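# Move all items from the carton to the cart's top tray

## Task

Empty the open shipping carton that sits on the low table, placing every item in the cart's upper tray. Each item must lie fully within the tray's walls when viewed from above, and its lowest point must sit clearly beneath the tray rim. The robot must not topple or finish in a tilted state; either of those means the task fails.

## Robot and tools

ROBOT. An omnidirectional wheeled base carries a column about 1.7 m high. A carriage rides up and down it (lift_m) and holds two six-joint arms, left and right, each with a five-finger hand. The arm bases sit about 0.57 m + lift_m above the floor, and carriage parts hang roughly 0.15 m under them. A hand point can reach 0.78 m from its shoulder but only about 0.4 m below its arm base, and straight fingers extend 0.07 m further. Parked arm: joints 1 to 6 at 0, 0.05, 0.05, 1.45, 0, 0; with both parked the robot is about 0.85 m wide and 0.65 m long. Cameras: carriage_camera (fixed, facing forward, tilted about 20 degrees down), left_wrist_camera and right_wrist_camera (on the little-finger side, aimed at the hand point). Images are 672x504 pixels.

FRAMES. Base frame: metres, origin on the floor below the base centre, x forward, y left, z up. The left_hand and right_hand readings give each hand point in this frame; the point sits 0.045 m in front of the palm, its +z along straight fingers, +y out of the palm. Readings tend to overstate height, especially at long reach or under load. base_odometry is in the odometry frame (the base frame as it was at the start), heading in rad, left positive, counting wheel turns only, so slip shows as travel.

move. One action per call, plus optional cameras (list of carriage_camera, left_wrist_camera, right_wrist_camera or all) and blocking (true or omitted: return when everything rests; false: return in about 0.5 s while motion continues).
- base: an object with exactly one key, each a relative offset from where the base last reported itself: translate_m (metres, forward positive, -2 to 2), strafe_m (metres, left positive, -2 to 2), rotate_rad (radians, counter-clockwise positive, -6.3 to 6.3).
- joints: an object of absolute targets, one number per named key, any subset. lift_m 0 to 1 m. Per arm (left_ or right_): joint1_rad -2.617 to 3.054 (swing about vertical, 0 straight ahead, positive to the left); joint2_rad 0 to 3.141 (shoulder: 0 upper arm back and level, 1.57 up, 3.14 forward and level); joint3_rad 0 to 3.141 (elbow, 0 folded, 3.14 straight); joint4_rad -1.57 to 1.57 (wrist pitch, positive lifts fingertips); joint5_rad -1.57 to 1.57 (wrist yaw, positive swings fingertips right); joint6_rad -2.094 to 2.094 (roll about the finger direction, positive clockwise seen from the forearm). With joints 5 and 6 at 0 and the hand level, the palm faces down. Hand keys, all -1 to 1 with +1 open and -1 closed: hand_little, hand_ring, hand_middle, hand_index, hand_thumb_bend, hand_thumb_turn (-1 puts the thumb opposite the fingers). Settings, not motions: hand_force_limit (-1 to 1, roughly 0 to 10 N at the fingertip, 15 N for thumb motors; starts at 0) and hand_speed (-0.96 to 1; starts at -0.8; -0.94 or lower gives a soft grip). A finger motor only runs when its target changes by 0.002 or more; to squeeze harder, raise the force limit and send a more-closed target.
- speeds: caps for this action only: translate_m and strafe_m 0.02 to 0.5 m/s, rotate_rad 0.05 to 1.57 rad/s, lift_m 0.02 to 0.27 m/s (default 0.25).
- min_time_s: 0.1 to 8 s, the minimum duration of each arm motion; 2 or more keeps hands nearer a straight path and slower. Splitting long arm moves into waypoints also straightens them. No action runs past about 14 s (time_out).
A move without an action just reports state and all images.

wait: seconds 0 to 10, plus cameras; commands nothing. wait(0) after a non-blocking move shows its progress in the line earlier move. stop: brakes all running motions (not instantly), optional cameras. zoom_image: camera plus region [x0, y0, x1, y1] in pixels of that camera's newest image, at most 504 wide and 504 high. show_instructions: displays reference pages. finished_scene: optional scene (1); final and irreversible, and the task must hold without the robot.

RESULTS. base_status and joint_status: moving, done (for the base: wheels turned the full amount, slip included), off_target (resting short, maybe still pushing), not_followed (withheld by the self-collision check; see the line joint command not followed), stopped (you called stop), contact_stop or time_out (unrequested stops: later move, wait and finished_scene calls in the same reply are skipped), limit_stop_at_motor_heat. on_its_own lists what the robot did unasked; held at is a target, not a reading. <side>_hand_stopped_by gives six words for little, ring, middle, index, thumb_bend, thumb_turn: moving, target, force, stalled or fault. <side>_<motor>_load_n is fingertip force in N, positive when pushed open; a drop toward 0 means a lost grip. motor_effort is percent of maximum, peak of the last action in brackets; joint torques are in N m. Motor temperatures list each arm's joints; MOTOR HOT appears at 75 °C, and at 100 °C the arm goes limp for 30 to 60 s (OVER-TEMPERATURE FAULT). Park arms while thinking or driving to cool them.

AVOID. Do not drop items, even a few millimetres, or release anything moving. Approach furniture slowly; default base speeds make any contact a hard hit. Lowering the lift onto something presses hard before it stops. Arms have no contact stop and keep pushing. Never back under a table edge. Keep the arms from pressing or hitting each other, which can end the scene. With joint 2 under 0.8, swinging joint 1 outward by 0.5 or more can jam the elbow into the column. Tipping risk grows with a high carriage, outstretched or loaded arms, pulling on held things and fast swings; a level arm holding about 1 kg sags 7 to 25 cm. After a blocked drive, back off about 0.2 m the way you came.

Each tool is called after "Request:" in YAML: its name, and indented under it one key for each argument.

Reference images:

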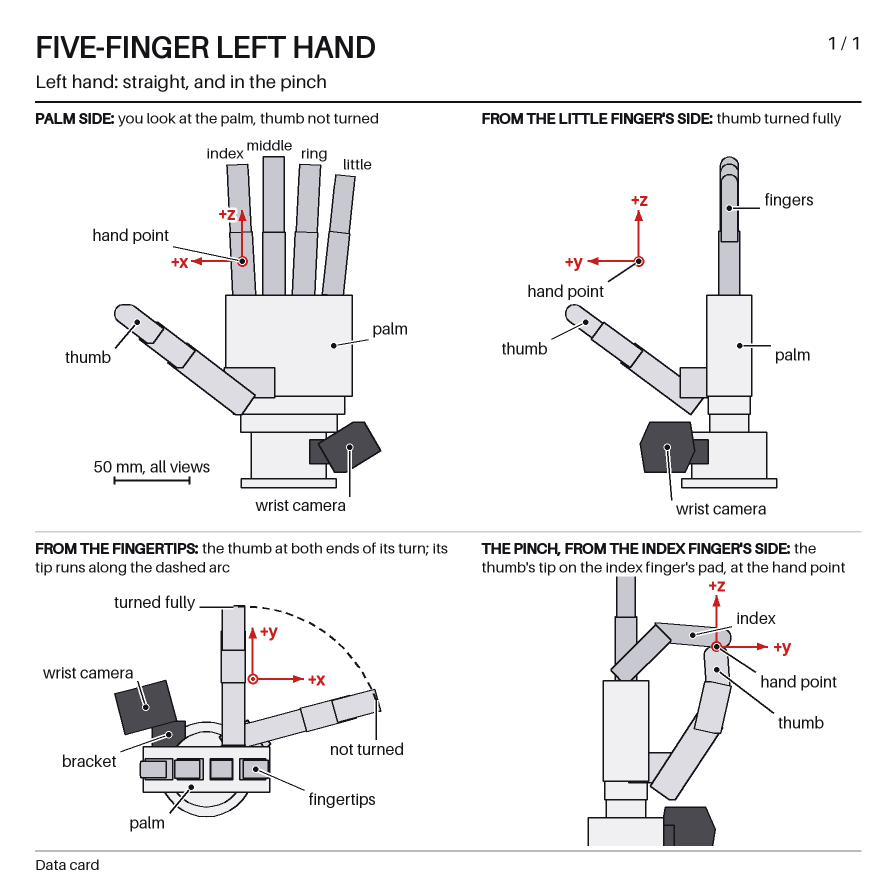

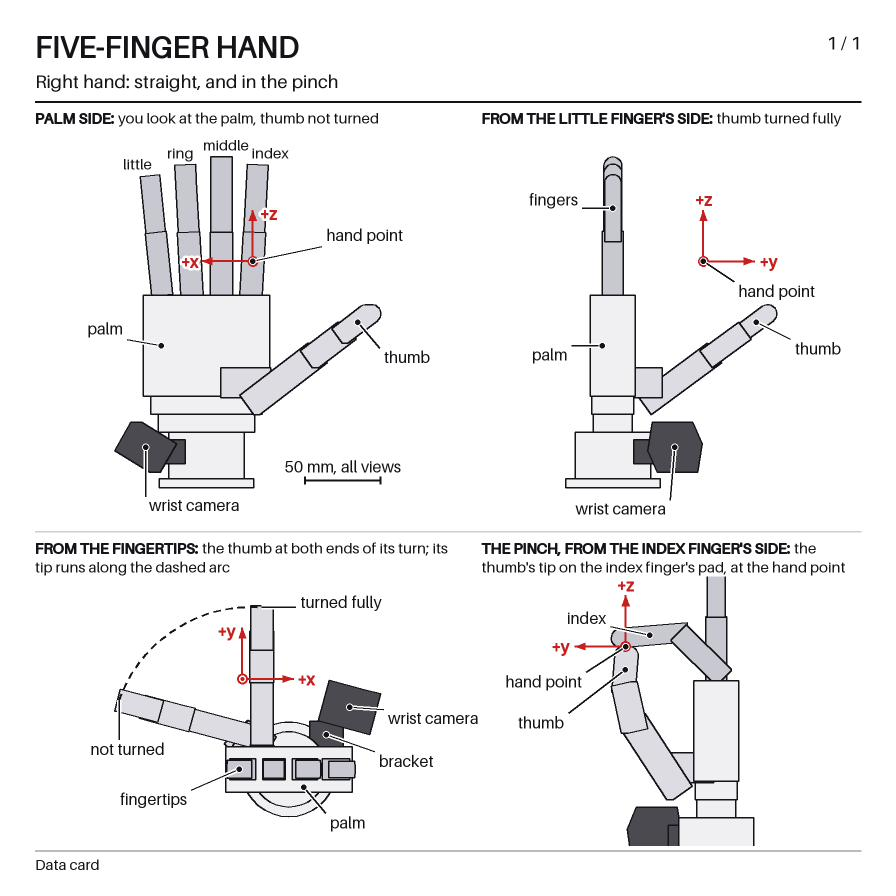

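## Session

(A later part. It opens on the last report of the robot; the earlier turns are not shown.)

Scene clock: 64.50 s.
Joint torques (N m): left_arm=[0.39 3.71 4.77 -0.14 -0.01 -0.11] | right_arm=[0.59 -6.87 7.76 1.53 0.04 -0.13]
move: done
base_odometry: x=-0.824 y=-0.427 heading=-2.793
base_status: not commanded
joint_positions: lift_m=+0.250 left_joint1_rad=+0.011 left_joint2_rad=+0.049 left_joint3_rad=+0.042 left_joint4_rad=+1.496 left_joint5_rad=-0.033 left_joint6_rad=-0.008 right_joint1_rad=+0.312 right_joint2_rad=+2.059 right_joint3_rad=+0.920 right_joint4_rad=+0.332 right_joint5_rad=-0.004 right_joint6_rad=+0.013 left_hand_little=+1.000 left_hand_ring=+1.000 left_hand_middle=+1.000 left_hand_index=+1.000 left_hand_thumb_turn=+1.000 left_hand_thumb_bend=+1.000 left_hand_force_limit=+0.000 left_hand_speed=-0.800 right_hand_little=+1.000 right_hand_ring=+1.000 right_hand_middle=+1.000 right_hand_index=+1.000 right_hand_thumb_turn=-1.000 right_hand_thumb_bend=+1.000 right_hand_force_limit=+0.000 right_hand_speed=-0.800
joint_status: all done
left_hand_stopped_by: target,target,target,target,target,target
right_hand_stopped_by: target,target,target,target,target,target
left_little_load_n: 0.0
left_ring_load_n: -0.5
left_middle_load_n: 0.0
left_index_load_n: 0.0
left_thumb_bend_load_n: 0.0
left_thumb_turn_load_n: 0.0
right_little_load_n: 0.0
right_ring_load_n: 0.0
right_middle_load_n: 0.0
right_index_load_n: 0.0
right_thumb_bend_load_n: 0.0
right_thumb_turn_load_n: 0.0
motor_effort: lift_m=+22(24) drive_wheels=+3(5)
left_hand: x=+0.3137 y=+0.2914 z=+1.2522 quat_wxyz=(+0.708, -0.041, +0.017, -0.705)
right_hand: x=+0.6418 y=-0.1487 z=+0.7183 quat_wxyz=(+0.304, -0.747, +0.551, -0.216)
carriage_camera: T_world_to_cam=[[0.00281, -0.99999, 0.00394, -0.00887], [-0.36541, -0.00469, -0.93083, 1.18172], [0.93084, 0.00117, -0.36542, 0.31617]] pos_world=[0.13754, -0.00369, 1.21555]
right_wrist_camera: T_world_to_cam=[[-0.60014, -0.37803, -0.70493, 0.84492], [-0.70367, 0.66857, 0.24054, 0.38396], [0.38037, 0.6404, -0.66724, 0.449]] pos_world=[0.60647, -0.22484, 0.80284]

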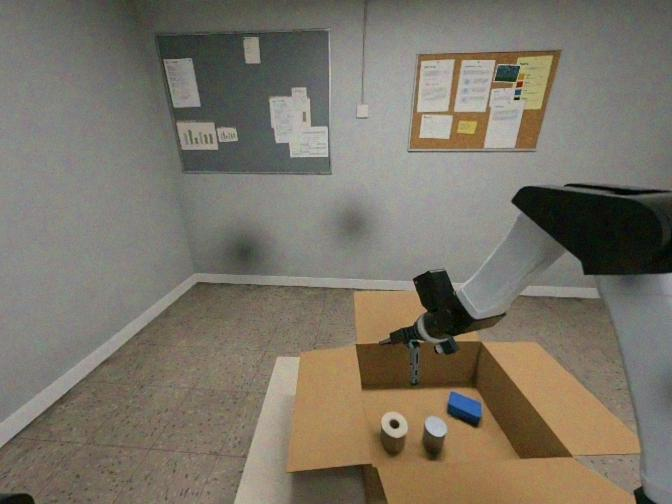

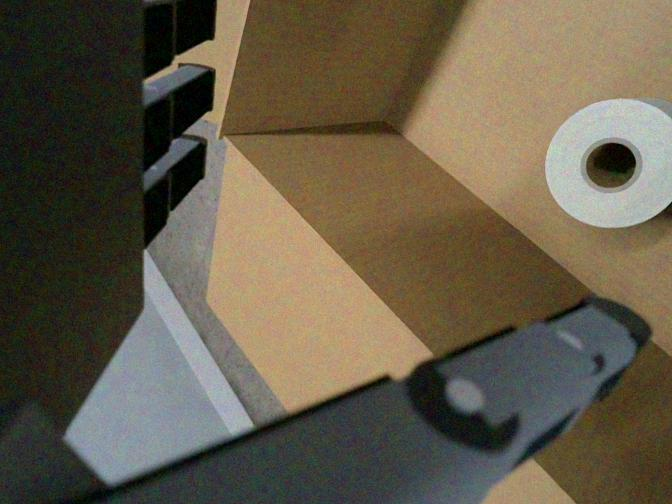

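Request:
zoom_image:
  camera: "carriage_camera"
  region: [350, 370, 500, 480]

Request:
zoom_image:
  camera: "right_wrist_camera"
  region: [472, 50, 672, 250]

Scaled by 3.360 from the camera's image (finer frame: 960x720).

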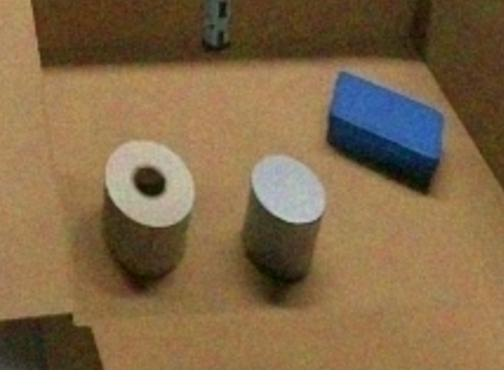

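Scaled by 2.520 from the camera's image (finer frame: 960x720).

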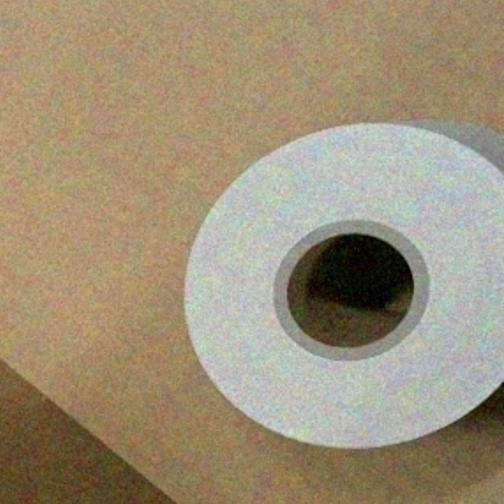

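Request:
move:
  joints: {"right_joint1_rad": 0.326, "right_joint2_rad": 2.50, "right_joint3_rad": 0.946, "right_joint4_rad": 0.769, "right_joint5_rad": 0, "right_joint6_rad": 0}
  min_time_s: 2.5
  cameras: ["carriage_camera", "right_wrist_camera"]

Scene clock: 72.10 s.
Joint torques (N m): left_arm=[0.32 3.78 4.77 -0.14 0.01 -0.11] | right_arm=[0.64 -7.56 4.82 1.53 0.04 -0.14]
move: done
base_odometry: x=-0.824 y=-0.427 heading=-2.793
base_status: not commanded
joint_positions: lift_m=+0.250 left_joint1_rad=+0.011 left_joint2_rad=+0.049 left_joint3_rad=+0.042 left_joint4_rad=+1.496 left_joint5_rad=-0.033 left_joint6_rad=-0.008 right_joint1_rad=+0.318 right_joint2_rad=+2.482 right_joint3_rad=+0.931 right_joint4_rad=+0.751 right_joint5_rad=-0.004 right_joint6_rad=+0.013 left_hand_little=+1.000 left_hand_ring=+1.000 left_hand_middle=+1.000 left_hand_index=+1.000 left_hand_thumb_turn=+1.000 left_hand_thumb_bend=+1.000 left_hand_force_limit=+0.000 left_hand_speed=-0.800 right_hand_little=+1.000 right_hand_ring=+1.000 right_hand_middle=+1.000 right_hand_index=+1.000 right_hand_thumb_turn=-1.000 right_hand_thumb_bend=+1.000 right_hand_force_limit=+0.000 right_hand_speed=-0.800
joint_status: all done
left_hand_stopped_by: target,target,target,target,target,target
right_hand_stopped_by: target,target,target,target,target,target
left_little_load_n: 0.0
left_ring_load_n: 0.0
left_middle_load_n: 0.0
left_index_load_n: 0.0
left_thumb_bend_load_n: 0.0
left_thumb_turn_load_n: 0.0
right_little_load_n: 0.0
right_ring_load_n: 0.0
right_middle_load_n: -0.5
right_index_load_n: 0.0
right_thumb_bend_load_n: 0.0
right_thumb_turn_load_n: 0.0
motor_effort: lift_m=+23(24) drive_wheels=+3(3)
left_hand: x=+0.3137 y=+0.2914 z=+1.2522 quat_wxyz=(+0.708, -0.041, +0.017, -0.705)
right_hand: x=+0.6355 y=-0.1476 z=+0.6018 quat_wxyz=(+0.307, -0.748, +0.547, -0.217)
carriage_camera: T_world_to_cam=[[0.00281, -0.99999, 0.00394, -0.00887], [-0.36541, -0.00469, -0.93083, 1.18172], [0.93084, 0.00117, -0.36542, 0.31617]] pos_world=[0.13754, -0.00369, 1.21555]
right_wrist_camera: T_world_to_cam=[[-0.59216, -0.38034, -0.71041, 0.75739], [-0.71007, 0.6631, 0.23686, 0.41223], [0.38099, 0.6447, -0.66273, 0.37049]] pos_world=[0.60006, -0.22414, 0.68595]

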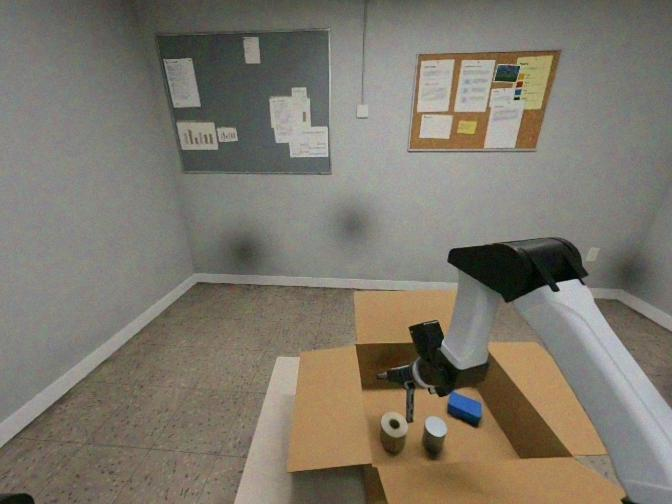

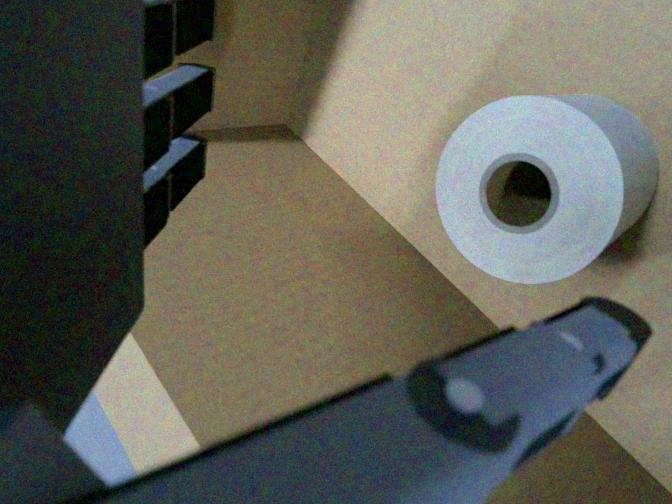

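Request:
move:
  joints: {"right_joint1_rad": 0.326, "right_joint2_rad": 2.947, "right_joint3_rad": 1.202, "right_joint4_rad": 0.96, "right_joint5_rad": 0, "right_joint6_rad": 0}
  min_time_s: 3.5
  cameras: ["carriage_camera", "right_wrist_camera"]

Scene clock: 77.17 s.
Joint torques (N m): left_arm=[0.38 3.75 4.81 -0.14 0.02 -0.12] | right_arm=[0.59 -8.01 3.77 1.58 0.05 -0.12]
move: done
base_odometry: x=-0.824 y=-0.427 heading=-2.793
base_status: not commanded
joint_positions: lift_m=+0.250 left_joint1_rad=+0.011 left_joint2_rad=+0.049 left_joint3_rad=+0.042 left_joint4_rad=+1.496 left_joint5_rad=-0.033 left_joint6_rad=-0.008 right_joint1_rad=+0.318 right_joint2_rad=+2.928 right_joint3_rad=+1.189 right_joint4_rad=+0.941 right_joint5_rad=-0.004 right_joint6_rad=+0.013 left_hand_little=+1.000 left_hand_ring=+1.000 left_hand_middle=+1.000 left_hand_index=+1.000 left_hand_thumb_turn=+1.000 left_hand_thumb_bend=+1.000 left_hand_force_limit=+0.000 left_hand_speed=-0.800 right_hand_little=+1.000 right_hand_ring=+1.000 right_hand_middle=+1.000 right_hand_index=+1.000 right_hand_thumb_turn=-1.000 right_hand_thumb_bend=+1.000 right_hand_force_limit=+0.000 right_hand_speed=-0.800
joint_status: all done
left_hand_stopped_by: target,target,target,target,target,target
right_hand_stopped_by: target,target,target,target,target,target
left_little_load_n: 0.0
left_ring_load_n: 0.0
left_middle_load_n: 0.0
left_index_load_n: 0.0
left_thumb_bend_load_n: 0.0
left_thumb_turn_load_n: 0.0
right_little_load_n: 0.0
right_ring_load_n: 0.0
right_middle_load_n: 0.0
right_index_load_n: 0.0
right_thumb_bend_load_n: 0.0
right_thumb_turn_load_n: 0.0
motor_effort: lift_m=+21(24) drive_wheels=+3(3)
left_hand: x=+0.3137 y=+0.2914 z=+1.2522 quat_wxyz=(+0.708, -0.041, +0.017, -0.705)
right_hand: x=+0.6381 y=-0.1467 z=+0.4883 quat_wxyz=(+0.308, -0.748, +0.547, -0.217)
carriage_camera: T_world_to_cam=[[0.00281, -0.99999, 0.00394, -0.00887], [-0.36541, -0.00469, -0.93083, 1.18172], [0.93084, 0.00117, -0.36542, 0.31617]] pos_world=[0.13754, -0.00369, 1.21555]
right_wrist_camera: T_world_to_cam=[[-0.59162, -0.38023, -0.71093, 0.67852], [-0.71025, 0.66305, 0.23643, 0.4408], [0.38149, 0.64481, -0.66233, 0.29319]] pos_world=[0.60266, -0.22334, 0.57235]

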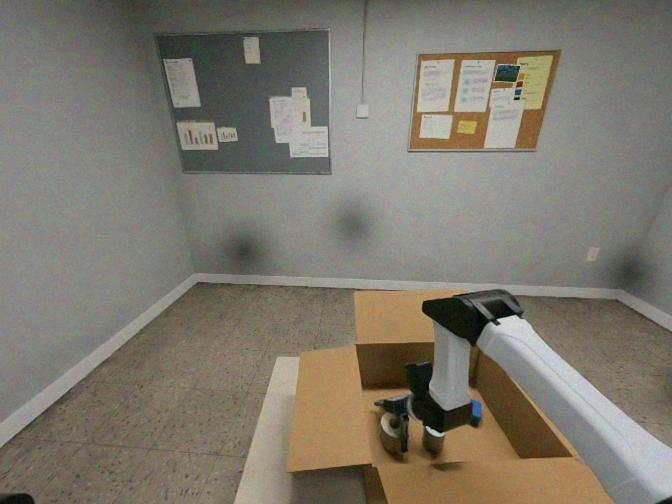

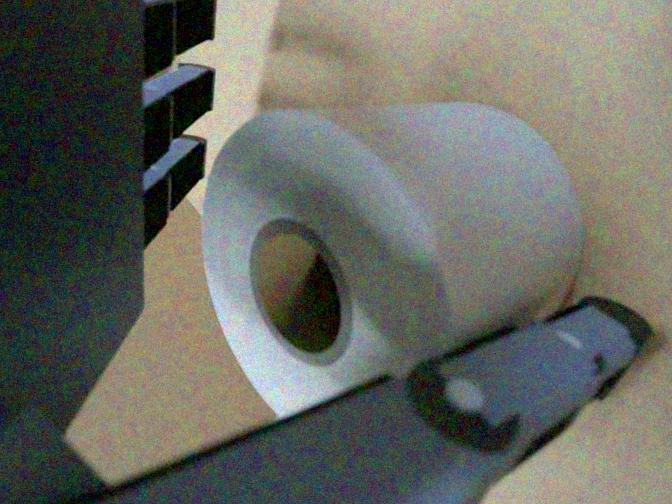

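Request:
move:
  joints: {"right_hand_force_limit": -0.5, "right_hand_speed": -0.9, "right_hand_index": 0.0, "right_hand_middle": 0.0}
  cameras: ["right_wrist_camera"]

Scene clock: 81.17 s.
Joint torques (N m): left_arm=[0.39 3.74 4.78 -0.16 -0.01 -0.12] | right_arm=[0.68 -8.03 3.75 1.55 0.06 -0.13]
move: off_target
base_odometry: x=-0.824 y=-0.427 heading=-2.793
base_status: not commanded
joint_positions: lift_m=+0.250 left_joint1_rad=+0.011 left_joint2_rad=+0.049 left_joint3_rad=+0.042 left_joint4_rad=+1.496 left_joint5_rad=-0.033 left_joint6_rad=-0.008 right_joint1_rad=+0.318 right_joint2_rad=+2.928 right_joint3_rad=+1.189 right_joint4_rad=+0.941 right_joint5_rad=-0.004 right_joint6_rad=+0.013 left_hand_little=+1.000 left_hand_ring=+1.000 left_hand_middle=+1.000 left_hand_index=+1.000 left_hand_thumb_turn=+1.000 left_hand_thumb_bend=+1.000 left_hand_force_limit=+0.000 left_hand_speed=-0.800 right_hand_little=+1.000 right_hand_ring=+1.000 right_hand_middle=+0.247 right_hand_index=+0.238 right_hand_thumb_turn=-1.000 right_hand_thumb_bend=+1.000 right_hand_force_limit=-0.500 right_hand_speed=-0.900
joint_status: right_hand_middle off_target (ended at +0.247, target +0.000); right_hand_index off_target (ended at +0.238, target +0.000); the others done
left_hand_stopped_by: target,target,target,target,target,target
right_hand_stopped_by: target,target,force,force,target,target
left_little_load_n: 0.0
left_ring_load_n: 0.0
left_middle_load_n: 0.0
left_index_load_n: 0.0
left_thumb_bend_load_n: 0.0
left_thumb_turn_load_n: 0.0
right_little_load_n: 0.0
right_ring_load_n: 0.0
right_middle_load_n: 2.0
right_index_load_n: 4.5
right_thumb_bend_load_n: 0.0
right_thumb_turn_load_n: -0.5
motor_effort: lift_m=+23(24) drive_wheels=+3(3)
left_hand: x=+0.3137 y=+0.2914 z=+1.2522 quat_wxyz=(+0.708, -0.041, +0.017, -0.705)
right_hand: x=+0.6383 y=-0.1467 z=+0.4884 quat_wxyz=(+0.308, -0.748, +0.547, -0.218)
right_wrist_camera: T_world_to_cam=[[-0.59095, -0.38035, -0.71141, 0.6785], [-0.71059, 0.66289, 0.23587, 0.44134], [0.38187, 0.64491, -0.66201, 0.29283]] pos_world=[0.60276, -0.22334, 0.57245]

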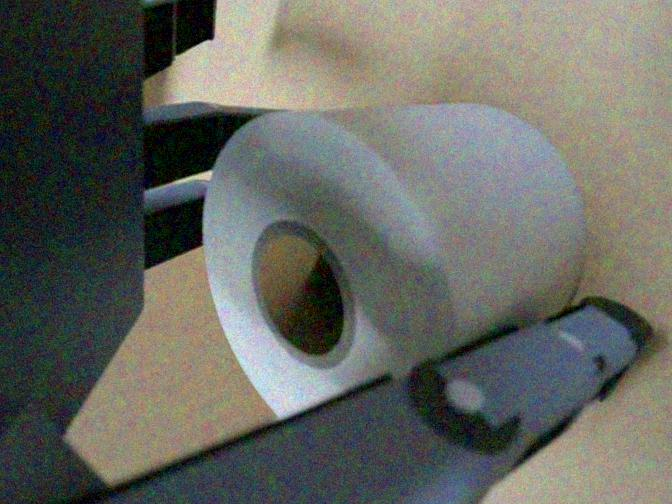

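Request:
move:
  joints: {"right_hand_force_limit": -0.5, "right_hand_speed": -0.9, "right_hand_thumb_bend": 0.3}
  cameras: ["right_wrist_camera"]

Scene clock: 84.47 s.
Joint torques (N m): left_arm=[0.42 3.73 4.79 -0.15 -0.01 -0.11] | right_arm=[0.66 -8.01 3.69 1.56 0.05 -0.14]
move: off_target
base_odometry: x=-0.824 y=-0.427 heading=-2.793
base_status: not commanded
joint_positions: lift_m=+0.250 left_joint1_rad=+0.011 left_joint2_rad=+0.049 left_joint3_rad=+0.042 left_joint4_rad=+1.496 left_joint5_rad=-0.033 left_joint6_rad=-0.008 right_joint1_rad=+0.318 right_joint2_rad=+2.928 right_joint3_rad=+1.189 right_joint4_rad=+0.941 right_joint5_rad=-0.004 right_joint6_rad=+0.013 left_hand_little=+1.000 left_hand_ring=+1.000 left_hand_middle=+1.000 left_hand_index=+1.000 left_hand_thumb_turn=+1.000 left_hand_thumb_bend=+1.000 left_hand_force_limit=+0.000 left_hand_speed=-0.800 right_hand_little=+1.000 right_hand_ring=+1.000 right_hand_middle=+0.247 right_hand_index=+0.238 right_hand_thumb_turn=-1.000 right_hand_thumb_bend=+0.965 right_hand_force_limit=-0.500 right_hand_speed=-0.900
joint_status: right_hand_thumb_bend off_target (ended at +0.965, target +0.300); the others done
left_hand_stopped_by: target,target,target,target,target,target
right_hand_stopped_by: target,target,force,force,force,target
left_little_load_n: 0.0
left_ring_load_n: 0.0
left_middle_load_n: 0.0
left_index_load_n: 0.0
left_thumb_bend_load_n: 0.0
left_thumb_turn_load_n: 0.0
right_little_load_n: 0.0
right_ring_load_n: 0.0
right_middle_load_n: 3.0
right_index_load_n: 6.0
right_thumb_bend_load_n: 3.5
right_thumb_turn_load_n: 0.0
motor_effort: lift_m=+22(24) drive_wheels=+3(3)
left_hand: x=+0.3137 y=+0.2914 z=+1.2522 quat_wxyz=(+0.708, -0.041, +0.017, -0.705)
right_hand: x=+0.6383 y=-0.1467 z=+0.4884 quat_wxyz=(+0.308, -0.748, +0.547, -0.218)
right_wrist_camera: T_world_to_cam=[[-0.59095, -0.38035, -0.71141, 0.6785], [-0.71059, 0.66289, 0.23587, 0.44134], [0.38187, 0.64491, -0.66201, 0.29283]] pos_world=[0.60276, -0.22334, 0.57245]

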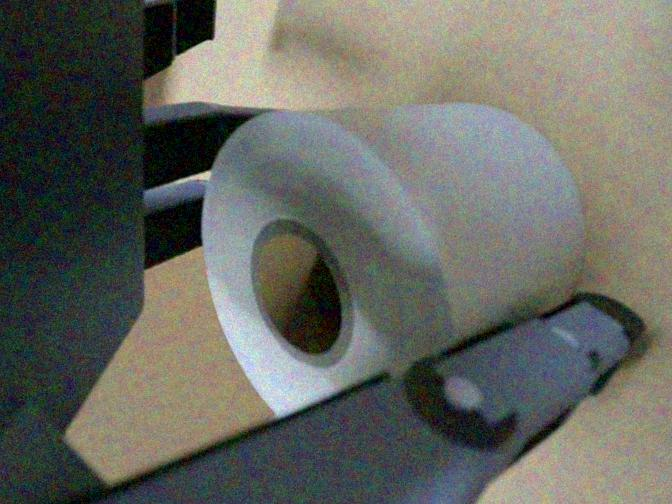

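Request:
move:
  joints: {"right_hand_force_limit": 0.3, "right_hand_speed": -0.9, "right_hand_thumb_bend": 0.4, "right_hand_index": -0.1, "right_hand_middle": -0.1}

Request:
move:
  joints: {"lift_m": 0.3}
  speeds: {"lift_m": 0.03}
  cameras: ["carriage_camera", "right_wrist_camera"]

Scene clock: 85.67 s.
Joint torques (N m): left_arm=[0.34 3.81 4.77 -0.16 -0.01 -0.12] | right_arm=[0.66 -8.06 3.67 1.57 0.05 -0.11]
move: off_target
base_odometry: x=-0.824 y=-0.427 heading=-2.793
base_status: not commanded
joint_positions: lift_m=+0.250 left_joint1_rad=+0.011 left_joint2_rad=+0.049 left_joint3_rad=+0.042 left_joint4_rad=+1.496 left_joint5_rad=-0.033 left_joint6_rad=-0.008 right_joint1_rad=+0.318 right_joint2_rad=+2.928 right_joint3_rad=+1.189 right_joint4_rad=+0.941 right_joint5_rad=-0.004 right_joint6_rad=+0.013 left_hand_little=+1.000 left_hand_ring=+1.000 left_hand_middle=+1.000 left_hand_index=+1.000 left_hand_thumb_turn=+1.000 left_hand_thumb_bend=+1.000 left_hand_force_limit=+0.000 left_hand_speed=-0.800 right_hand_little=+1.000 right_hand_ring=+1.000 right_hand_middle=+0.232 right_hand_index=+0.232 right_hand_thumb_turn=-1.000 right_hand_thumb_bend=+0.900 right_hand_force_limit=+0.300 right_hand_speed=-0.900
joint_status: right_hand_middle off_target (ended at +0.232, target -0.100); right_hand_index off_target (ended at +0.232, target -0.100); right_hand_thumb_bend off_target (ended at +0.900, target +0.400); the others done
left_hand_stopped_by: target,target,target,target,target,target
right_hand_stopped_by: target,target,force,force,force,target
left_little_load_n: 0.0
left_ring_load_n: 0.0
left_middle_load_n: 0.0
left_index_load_n: -0.5
left_thumb_bend_load_n: 0.0
left_thumb_turn_load_n: 0.0
right_little_load_n: 0.0
right_ring_load_n: 0.0
right_middle_load_n: 12.0
right_index_load_n: 12.5
right_thumb_bend_load_n: 9.5
right_thumb_turn_load_n: 0.0
motor_effort: lift_m=+22(24) drive_wheels=+3(3)
left_hand: x=+0.3137 y=+0.2914 z=+1.2522 quat_wxyz=(+0.708, -0.041, +0.017, -0.705)
right_hand: x=+0.6383 y=-0.1467 z=+0.4884 quat_wxyz=(+0.308, -0.748, +0.547, -0.218)
pictures: none

Scene clock: 87.63 s.
Joint torques (N m): left_arm=[0.38 3.69 4.68 -0.12 0.01 -0.12] | right_arm=[0.75 -8.64 3.43 1.55 0.04 -0.1]
move: done
base_odometry: x=-0.824 y=-0.427 heading=-2.793
base_status: not commanded
joint_positions: lift_m=+0.300 left_joint1_rad=+0.011 left_joint2_rad=+0.049 left_joint3_rad=+0.042 left_joint4_rad=+1.497 left_joint5_rad=-0.033 left_joint6_rad=-0.008 right_joint1_rad=+0.318 right_joint2_rad=+2.936 right_joint3_rad=+1.191 right_joint4_rad=+0.943 right_joint5_rad=-0.004 right_joint6_rad=+0.011 left_hand_little=+1.000 left_hand_ring=+1.000 left_hand_middle=+1.000 left_hand_index=+1.000 left_hand_thumb_turn=+1.000 left_hand_thumb_bend=+1.000 left_hand_force_limit=+0.000 left_hand_speed=-0.800 right_hand_little=+1.000 right_hand_ring=+1.000 right_hand_middle=+0.232 right_hand_index=+0.232 right_hand_thumb_turn=-1.000 right_hand_thumb_bend=+0.900 right_hand_force_limit=+0.300 right_hand_speed=-0.900
joint_status: all done
left_hand_stopped_by: target,target,target,target,target,target
right_hand_stopped_by: target,target,force,force,force,target
left_little_load_n: 0.0
left_ring_load_n: 0.0
left_middle_load_n: 0.0
left_index_load_n: 0.0
left_thumb_bend_load_n: 0.0
left_thumb_turn_load_n: 0.0
right_little_load_n: 0.0
right_ring_load_n: 0.0
right_middle_load_n: 12.5
right_index_load_n: 13.5
right_thumb_bend_load_n: 8.5
right_thumb_turn_load_n: 0.5
motor_effort: lift_m=+24(31) drive_wheels=+3(5)
left_hand: x=+0.3135 y=+0.2914 z=+1.3020 quat_wxyz=(+0.708, -0.040, +0.017, -0.705)
right_hand: x=+0.6362 y=-0.1476 z=+0.5351 quat_wxyz=(+0.306, -0.749, +0.547, -0.217)
carriage_camera: T_world_to_cam=[[0.00281, -0.99999, 0.00394, -0.00907], [-0.36541, -0.00469, -0.93083, 1.22798], [0.93084, 0.00117, -0.36542, 0.33433]] pos_world=[0.13754, -0.00369, 1.26525]
right_wrist_camera: T_world_to_cam=[[-0.59352, -0.38319, -0.70774, 0.70942], [-0.71037, 0.66278, 0.23687, 0.42864], [0.37831, 0.64335, -0.66557, 0.32903]] pos_world=[0.60107, -0.22393, 0.61955]

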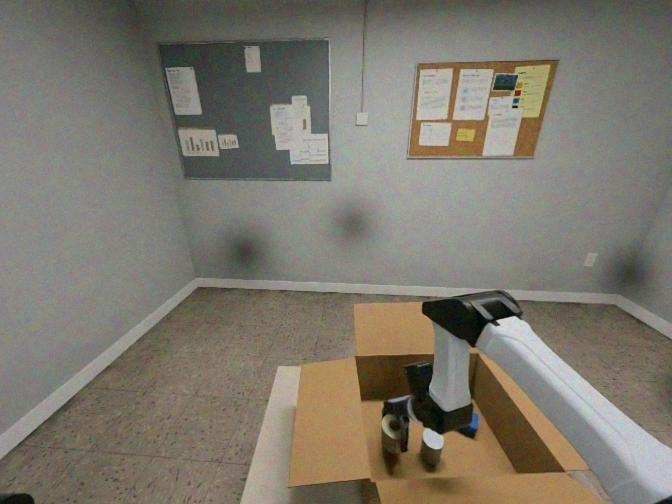

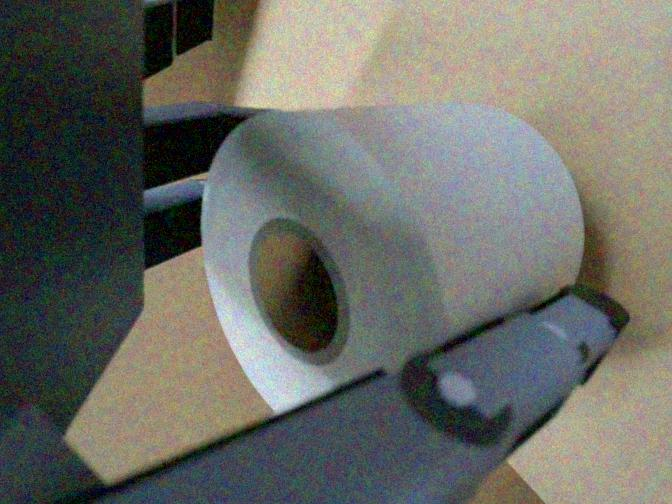

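Request:
move:
  joints: {"lift_m": 0.5}
  speeds: {"lift_m": 0.1}

Request:
move:
  joints: {"right_joint1_rad": 0.0, "right_joint2_rad": 1.0, "right_joint3_rad": 0.8, "right_joint4_rad": -0.585, "right_joint5_rad": 0, "right_joint6_rad": 0}
  min_time_s: 4
  cameras: ["carriage_camera", "right_wrist_camera"]

Scene clock: 90.60 s.
Joint torques (N m): left_arm=[0.38 3.7 4.72 -0.17 -0.02 -0.12] | right_arm=[0.62 -9.07 3.21 1.58 0.03 -0.11]
move: done
base_odometry: x=-0.824 y=-0.427 heading=-2.793
base_status: not commanded
joint_positions: lift_m=+0.500 left_joint1_rad=+0.011 left_joint2_rad=+0.049 left_joint3_rad=+0.042 left_joint4_rad=+1.498 left_joint5_rad=-0.033 left_joint6_rad=-0.008 right_joint1_rad=+0.318 right_joint2_rad=+2.943 right_joint3_rad=+1.193 right_joint4_rad=+0.940 right_joint5_rad=-0.003 right_joint6_rad=+0.010 left_hand_little=+1.000 left_hand_ring=+1.000 left_hand_middle=+1.000 left_hand_index=+1.000 left_hand_thumb_turn=+1.000 left_hand_thumb_bend=+1.000 left_hand_force_limit=+0.000 left_hand_speed=-0.800 right_hand_little=+1.000 right_hand_ring=+1.000 right_hand_middle=+0.232 right_hand_index=+0.232 right_hand_thumb_turn=-1.000 right_hand_thumb_bend=+0.900 right_hand_force_limit=+0.300 right_hand_speed=-0.900
joint_status: all done
left_hand_stopped_by: target,target,target,target,target,target
right_hand_stopped_by: target,target,force,force,force,target
left_little_load_n: 0.0
left_ring_load_n: 0.0
left_middle_load_n: 0.0
left_index_load_n: 0.0
left_thumb_bend_load_n: 0.0
left_thumb_turn_load_n: 0.0
right_little_load_n: 0.0
right_ring_load_n: 0.0
right_middle_load_n: 13.0
right_index_load_n: 13.0
right_thumb_bend_load_n: 9.0
right_thumb_turn_load_n: 0.5
motor_effort: lift_m=+22(31) drive_wheels=+3(5)
left_hand: x=+0.3132 y=+0.2914 z=+1.5023 quat_wxyz=(+0.708, -0.040, +0.016, -0.705)
right_hand: x=+0.6338 y=-0.1485 z=+0.7324 quat_wxyz=(+0.303, -0.750, +0.547, -0.215)
pictures: none

Scene clock: 94.90 s.
Joint torques (N m): left_arm=[0.44 3.75 4.78 -0.16 -0.02 -0.11] | right_arm=[-0.77 -3.79 7.61 1.46 0.03 -0.1]
move: done
base_odometry: x=-0.824 y=-0.427 heading=-2.793
base_status: not commanded
joint_positions: lift_m=+0.500 left_joint1_rad=+0.011 left_joint2_rad=+0.049 left_joint3_rad=+0.042 left_joint4_rad=+1.498 left_joint5_rad=-0.033 left_joint6_rad=-0.008 right_joint1_rad=+0.008 right_joint2_rad=+1.019 right_joint3_rad=+0.802 right_joint4_rad=-0.592 right_joint5_rad=-0.003 right_joint6_rad=+0.010 left_hand_little=+1.000 left_hand_ring=+1.000 left_hand_middle=+1.000 left_hand_index=+1.000 left_hand_thumb_turn=+1.000 left_hand_thumb_bend=+1.000 left_hand_force_limit=+0.000 left_hand_speed=-0.800 right_hand_little=+1.000 right_hand_ring=+1.000 right_hand_middle=+0.232 right_hand_index=+0.232 right_hand_thumb_turn=-1.000 right_hand_thumb_bend=+0.900 right_hand_force_limit=+0.300 right_hand_speed=-0.900
joint_status: all done
left_hand_stopped_by: target,target,target,target,target,target
right_hand_stopped_by: target,target,force,force,force,target
left_little_load_n: 0.0
left_ring_load_n: 0.0
left_middle_load_n: 0.0
left_index_load_n: 0.0
left_thumb_bend_load_n: 0.0
left_thumb_turn_load_n: 0.0
right_little_load_n: 0.0
right_ring_load_n: -0.5
right_middle_load_n: 13.0
right_index_load_n: 13.0
right_thumb_bend_load_n: 9.0
right_thumb_turn_load_n: 0.5
motor_effort: lift_m=+23(25) drive_wheels=+3(5)
left_hand: x=+0.3133 y=+0.2914 z=+1.5022 quat_wxyz=(+0.708, -0.040, +0.016, -0.705)
right_hand: x=+0.5051 y=-0.2814 z=+1.1625 quat_wxyz=(+0.266, -0.656, +0.657, -0.259)
carriage_camera: T_world_to_cam=[[0.00281, -0.99999, 0.00394, -0.00985], [-0.36541, -0.00469, -0.93083, 1.41433], [0.93084, 0.00117, -0.36542, 0.40749]] pos_world=[0.13754, -0.00369, 1.46545]
right_wrist_camera: T_world_to_cam=[[-0.68777, -0.18367, -0.70231, 1.12183], [-0.47123, 0.84888, 0.23947, 0.20421], [0.5522, 0.49565, -0.67038, 0.75849]] pos_world=[0.44895, -0.34325, 1.24745]

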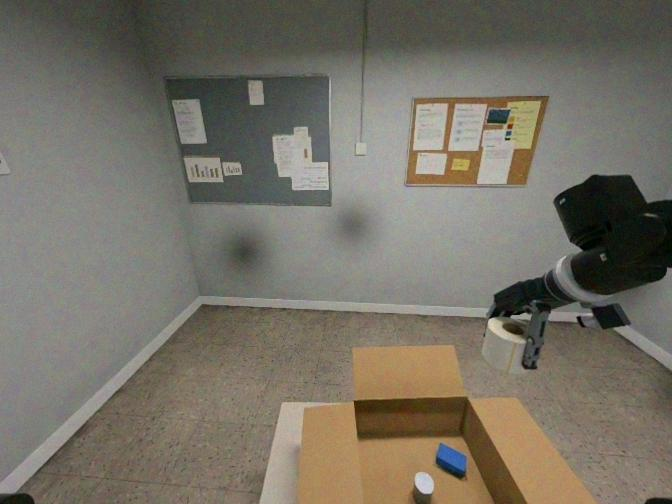

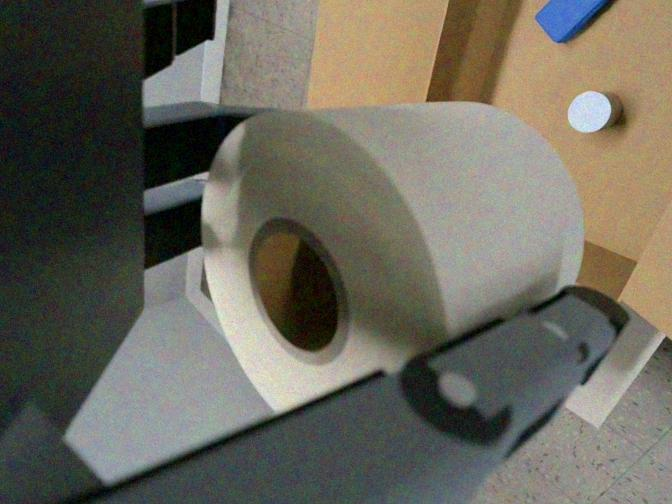

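Request:
move:
  base: {"strafe_m": -0.45}
  speeds: {"strafe_m": 0.2}
  joints: {"lift_m": 0.4, "left_hand_thumb_turn": -1}

Request:
move:
  joints: {"left_joint1_rad": 0.0, "left_joint2_rad": 1.0, "left_joint3_rad": 0.8, "left_joint4_rad": -0.585, "left_joint5_rad": 0, "left_joint6_rad": 0, "lift_m": 0.3}
  min_time_s: 3
  cameras: ["all"]

Scene clock: 101.43 s.
Joint torques (N m): left_arm=[0.36 3.77 4.79 -0.17 0 -0.13] | right_arm=[-0.62 -3.38 8.47 1.53 0.01 -0.1]
move: done
base_odometry: x=-0.978 y=-0.004 heading=-2.793
base_status: done
joint_positions: lift_m=+0.400 left_joint1_rad=+0.011 left_joint2_rad=+0.049 left_joint3_rad=+0.042 left_joint4_rad=+1.498 left_joint5_rad=-0.033 left_joint6_rad=-0.008 right_joint1_rad=+0.006 right_joint2_rad=+1.015 right_joint3_rad=+0.792 right_joint4_rad=-0.607 right_joint5_rad=-0.001 right_joint6_rad=+0.009 left_hand_little=+1.000 left_hand_ring=+1.000 left_hand_middle=+1.000 left_hand_index=+1.000 left_hand_thumb_turn=-1.000 left_hand_thumb_bend=+1.000 left_hand_force_limit=+0.000 left_hand_speed=-0.800 right_hand_little=+1.000 right_hand_ring=+1.000 right_hand_middle=+0.232 right_hand_index=+0.232 right_hand_thumb_turn=-1.000 right_hand_thumb_bend=+0.900 right_hand_force_limit=+0.300 right_hand_speed=-0.900
joint_status: all done
left_hand_stopped_by: target,target,target,target,target,target
right_hand_stopped_by: target,target,force,force,force,target
left_little_load_n: 0.0
left_ring_load_n: 0.0
left_middle_load_n: 0.0
left_index_load_n: 0.0
left_thumb_bend_load_n: 0.0
left_thumb_turn_load_n: 0.0
right_little_load_n: 0.0
right_ring_load_n: 0.0
right_middle_load_n: 13.0
right_index_load_n: 13.0
right_thumb_bend_load_n: 9.0
right_thumb_turn_load_n: 0.5
motor_effort: lift_m=+23(25) drive_wheels=-3(18)
left_hand: x=+0.3132 y=+0.2915 z=+1.4024 quat_wxyz=(+0.708, -0.040, +0.016, -0.705)
right_hand: x=+0.4995 y=-0.2823 z=+1.0578 quat_wxyz=(+0.258, -0.658, +0.660, -0.254)
pictures: none

Scene clock: 104.80 s.
Joint torques (N m): left_arm=[-0.66 -1.78 8.88 1.48 0.05 -0.05] | right_arm=[-0.65 -3.33 8.58 1.53 0 -0.1]
move: done
base_odometry: x=-0.978 y=-0.004 heading=-2.793
base_status: not commanded
joint_positions: lift_m=+0.300 left_joint1_rad=+0.011 left_joint2_rad=+0.995 left_joint3_rad=+0.766 left_joint4_rad=-0.581 left_joint5_rad=-0.009 left_joint6_rad=-0.007 right_joint1_rad=+0.006 right_joint2_rad=+1.014 right_joint3_rad=+0.791 right_joint4_rad=-0.609 right_joint5_rad=-0.001 right_joint6_rad=+0.009 left_hand_little=+1.000 left_hand_ring=+1.000 left_hand_middle=+1.000 left_hand_index=+1.000 left_hand_thumb_turn=-1.000 left_hand_thumb_bend=+1.000 left_hand_force_limit=+0.000 left_hand_speed=-0.800 right_hand_little=+1.000 right_hand_ring=+1.000 right_hand_middle=+0.232 right_hand_index=+0.232 right_hand_thumb_turn=-1.000 right_hand_thumb_bend=+0.900 right_hand_force_limit=+0.300 right_hand_speed=-0.900
joint_status: all done
left_hand_stopped_by: target,target,target,target,target,target
right_hand_stopped_by: target,target,force,force,force,target
left_little_load_n: 0.0
left_ring_load_n: 0.0
left_middle_load_n: 0.0
left_index_load_n: 0.0
left_thumb_bend_load_n: 0.0
left_thumb_turn_load_n: 0.0
right_little_load_n: 0.0
right_ring_load_n: -0.5
right_middle_load_n: 12.5
right_index_load_n: 13.0
right_thumb_bend_load_n: 9.0
right_thumb_turn_load_n: 0.5
motor_effort: lift_m=+22(28) drive_wheels=-3(3)
left_hand: x=+0.5003 y=+0.2888 z=+0.9559 quat_wxyz=(+0.266, -0.663, +0.650, -0.259)
right_hand: x=+0.4988 y=-0.2823 z=+0.9575 quat_wxyz=(+0.257, -0.658, +0.661, -0.253)
pictures: carriage_camera, left_wrist_camera, right_wrist_camera
carriage_camera: T_world_to_cam=[[0.00281, -0.99999, 0.00394, -0.00907], [-0.36541, -0.00469, -0.93083, 1.22826], [0.93084, 0.00117, -0.36542, 0.33444]] pos_world=[0.13754, -0.00369, 1.26555]
left_wrist_camera: T_world_to_cam=[[0.66534, -0.26967, 0.69613, -0.92566], [-0.55369, -0.80372, 0.21785, 0.29539], [0.50074, -0.53039, -0.68406, 0.67018]] pos_world=[0.44384, 0.34324, 1.03847]
right_wrist_camera: T_world_to_cam=[[-0.70331, -0.18328, -0.68685, 0.96635], [-0.46372, 0.85061, 0.24786, 0.23981], [0.53881, 0.49283, -0.68323, 0.64316]] pos_world=[0.44431, -0.34384, 1.04373]

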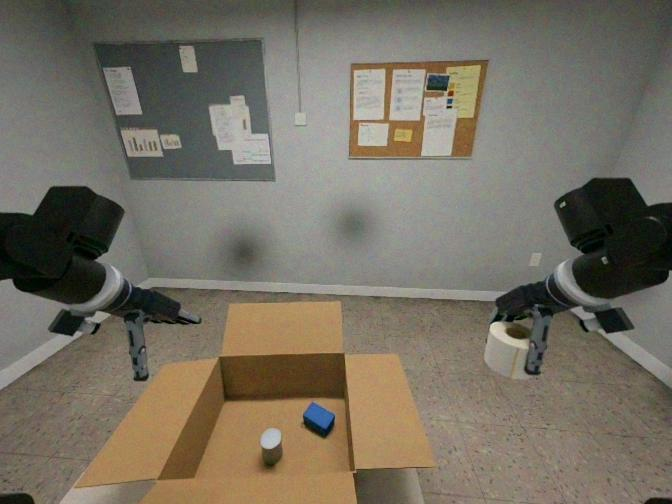

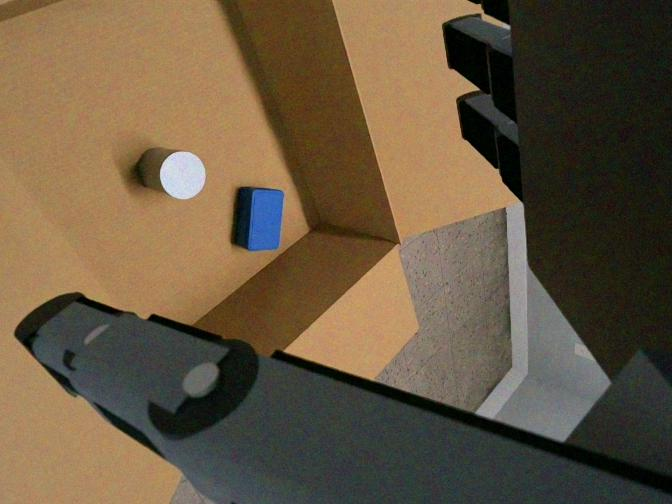

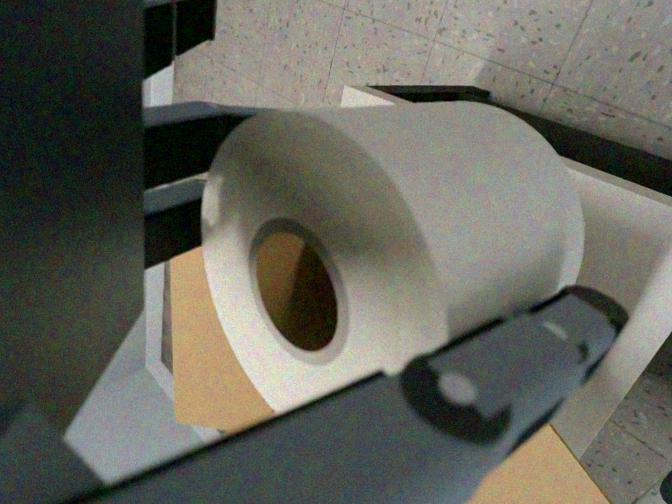

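Request:
zoom_image:
  camera: "carriage_camera"
  region: [210, 380, 360, 480]

Request:
zoom_image:
  camera: "left_wrist_camera"
  region: [100, 100, 320, 280]

Scaled by 3.360 from the camera's image (finer frame: 960x720).

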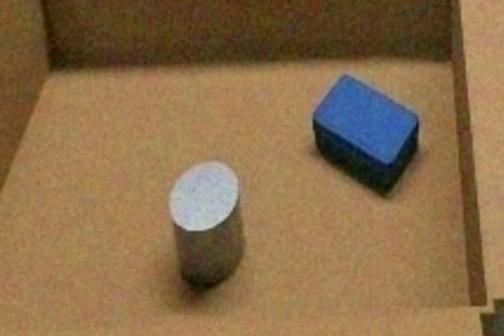

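Scaled by 2.291 from the camera's image (finer frame: 960x720).

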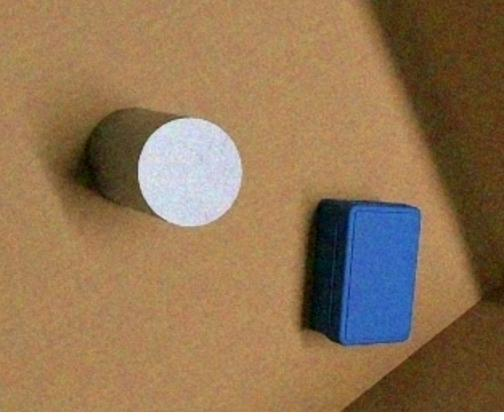

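Request:
move:
  joints: {"left_joint1_rad": -0.275, "left_joint2_rad": 2.076, "left_joint3_rad": 0.942, "left_joint4_rad": 0.35, "left_joint5_rad": 0, "left_joint6_rad": 0, "lift_m": 0.25}
  min_time_s: 3

Request:
move:
  joints: {"left_joint1_rad": -0.275, "left_joint2_rad": 2.50, "left_joint3_rad": 0.946, "left_joint4_rad": 0.769, "left_joint5_rad": 0, "left_joint6_rad": 0}
  min_time_s: 2
  cameras: ["carriage_camera", "left_wrist_camera"]

Scene clock: 109.77 s.
Joint torques (N m): left_arm=[-0.49 -8.69 6.41 1.65 0.06 -0.06] | right_arm=[-0.55 -3.23 8.57 1.59 0.01 -0.1]
move: done
base_odometry: x=-0.978 y=-0.004 heading=-2.793
base_status: not commanded
joint_positions: lift_m=+0.250 left_joint1_rad=-0.266 left_joint2_rad=+2.069 left_joint3_rad=+0.917 left_joint4_rad=+0.333 left_joint5_rad=-0.007 left_joint6_rad=-0.007 right_joint1_rad=+0.006 right_joint2_rad=+1.013 right_joint3_rad=+0.790 right_joint4_rad=-0.610 right_joint5_rad=-0.001 right_joint6_rad=+0.009 left_hand_little=+1.000 left_hand_ring=+1.000 left_hand_middle=+1.000 left_hand_index=+1.000 left_hand_thumb_turn=-1.000 left_hand_thumb_bend=+1.000 left_hand_force_limit=+0.000 left_hand_speed=-0.800 right_hand_little=+1.000 right_hand_ring=+1.000 right_hand_middle=+0.232 right_hand_index=+0.232 right_hand_thumb_turn=-1.000 right_hand_thumb_bend=+0.900 right_hand_force_limit=+0.300 right_hand_speed=-0.900
joint_status: all done
left_hand_stopped_by: target,target,target,target,target,target
right_hand_stopped_by: target,target,force,force,force,target
left_little_load_n: 0.0
left_ring_load_n: 0.0
left_middle_load_n: 0.0
left_index_load_n: 0.0
left_thumb_bend_load_n: 0.0
left_thumb_turn_load_n: 0.0
right_little_load_n: 0.0
right_ring_load_n: 0.0
right_middle_load_n: 13.0
right_index_load_n: 13.5
right_thumb_bend_load_n: 9.0
right_thumb_turn_load_n: 0.0
motor_effort: lift_m=+23(24) drive_wheels=-3(3)
left_hand: x=+0.6468 y=+0.1711 z=+0.7131 quat_wxyz=(+0.225, -0.568, +0.736, -0.290)
right_hand: x=+0.4984 y=-0.2823 z=+0.9073 quat_wxyz=(+0.257, -0.658, +0.661, -0.253)
pictures: none

Scene clock: 112.07 s.
Joint torques (N m): left_arm=[-0.47 -9.46 4.42 1.65 0.05 -0.05] | right_arm=[-0.58 -3.25 8.54 1.58 0.01 -0.1]
move: done
base_odometry: x=-0.978 y=-0.004 heading=-2.793
base_status: not commanded
joint_positions: lift_m=+0.250 left_joint1_rad=-0.266 left_joint2_rad=+2.493 left_joint3_rad=+0.924 left_joint4_rad=+0.752 left_joint5_rad=-0.007 left_joint6_rad=-0.007 right_joint1_rad=+0.006 right_joint2_rad=+1.013 right_joint3_rad=+0.790 right_joint4_rad=-0.610 right_joint5_rad=-0.001 right_joint6_rad=+0.009 left_hand_little=+1.000 left_hand_ring=+1.000 left_hand_middle=+1.000 left_hand_index=+1.000 left_hand_thumb_turn=-1.000 left_hand_thumb_bend=+1.000 left_hand_force_limit=+0.000 left_hand_speed=-0.800 right_hand_little=+1.000 right_hand_ring=+1.000 right_hand_middle=+0.232 right_hand_index=+0.232 right_hand_thumb_turn=-1.000 right_hand_thumb_bend=+0.900 right_hand_force_limit=+0.300 right_hand_speed=-0.900
joint_status: all done
left_hand_stopped_by: target,target,target,target,target,target
right_hand_stopped_by: target,target,force,force,force,target
left_little_load_n: 0.0
left_ring_load_n: 0.0
left_middle_load_n: 0.0
left_index_load_n: 0.0
left_thumb_bend_load_n: 0.0
left_thumb_turn_load_n: 0.0
right_little_load_n: 0.0
right_ring_load_n: 0.0
right_middle_load_n: 13.0
right_index_load_n: 13.5
right_thumb_bend_load_n: 9.0
right_thumb_turn_load_n: 0.5
motor_effort: lift_m=+22(23) drive_wheels=-3(3)
left_hand: x=+0.6378 y=+0.1735 z=+0.5954 quat_wxyz=(+0.225, -0.568, +0.736, -0.291)
right_hand: x=+0.4984 y=-0.2823 z=+0.9073 quat_wxyz=(+0.257, -0.658, +0.661, -0.253)
carriage_camera: T_world_to_cam=[[0.00281, -0.99999, 0.00394, -0.00887], [-0.36541, -0.00469, -0.93083, 1.18172], [0.93084, 0.00117, -0.36542, 0.31617]] pos_world=[0.13754, -0.00369, 1.21555]
left_wrist_camera: T_world_to_cam=[[0.57061, -0.44212, 0.69205, -0.70447], [-0.75117, -0.62157, 0.22227, 0.4491], [0.33188, -0.64667, -0.68678, 0.42308]] pos_world=[0.59892, 0.24127, 0.67828]

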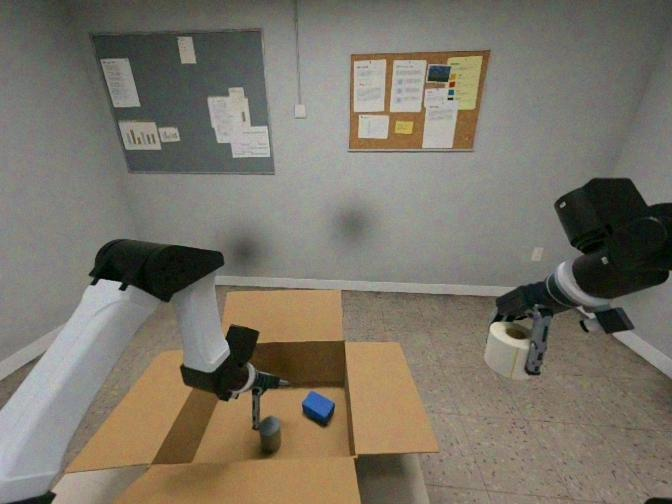

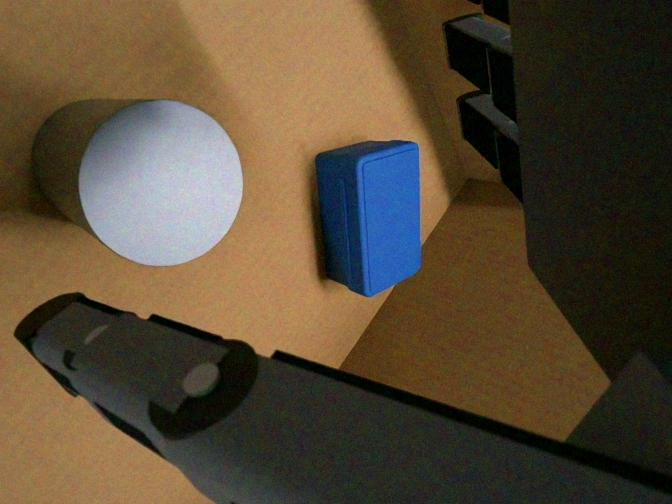

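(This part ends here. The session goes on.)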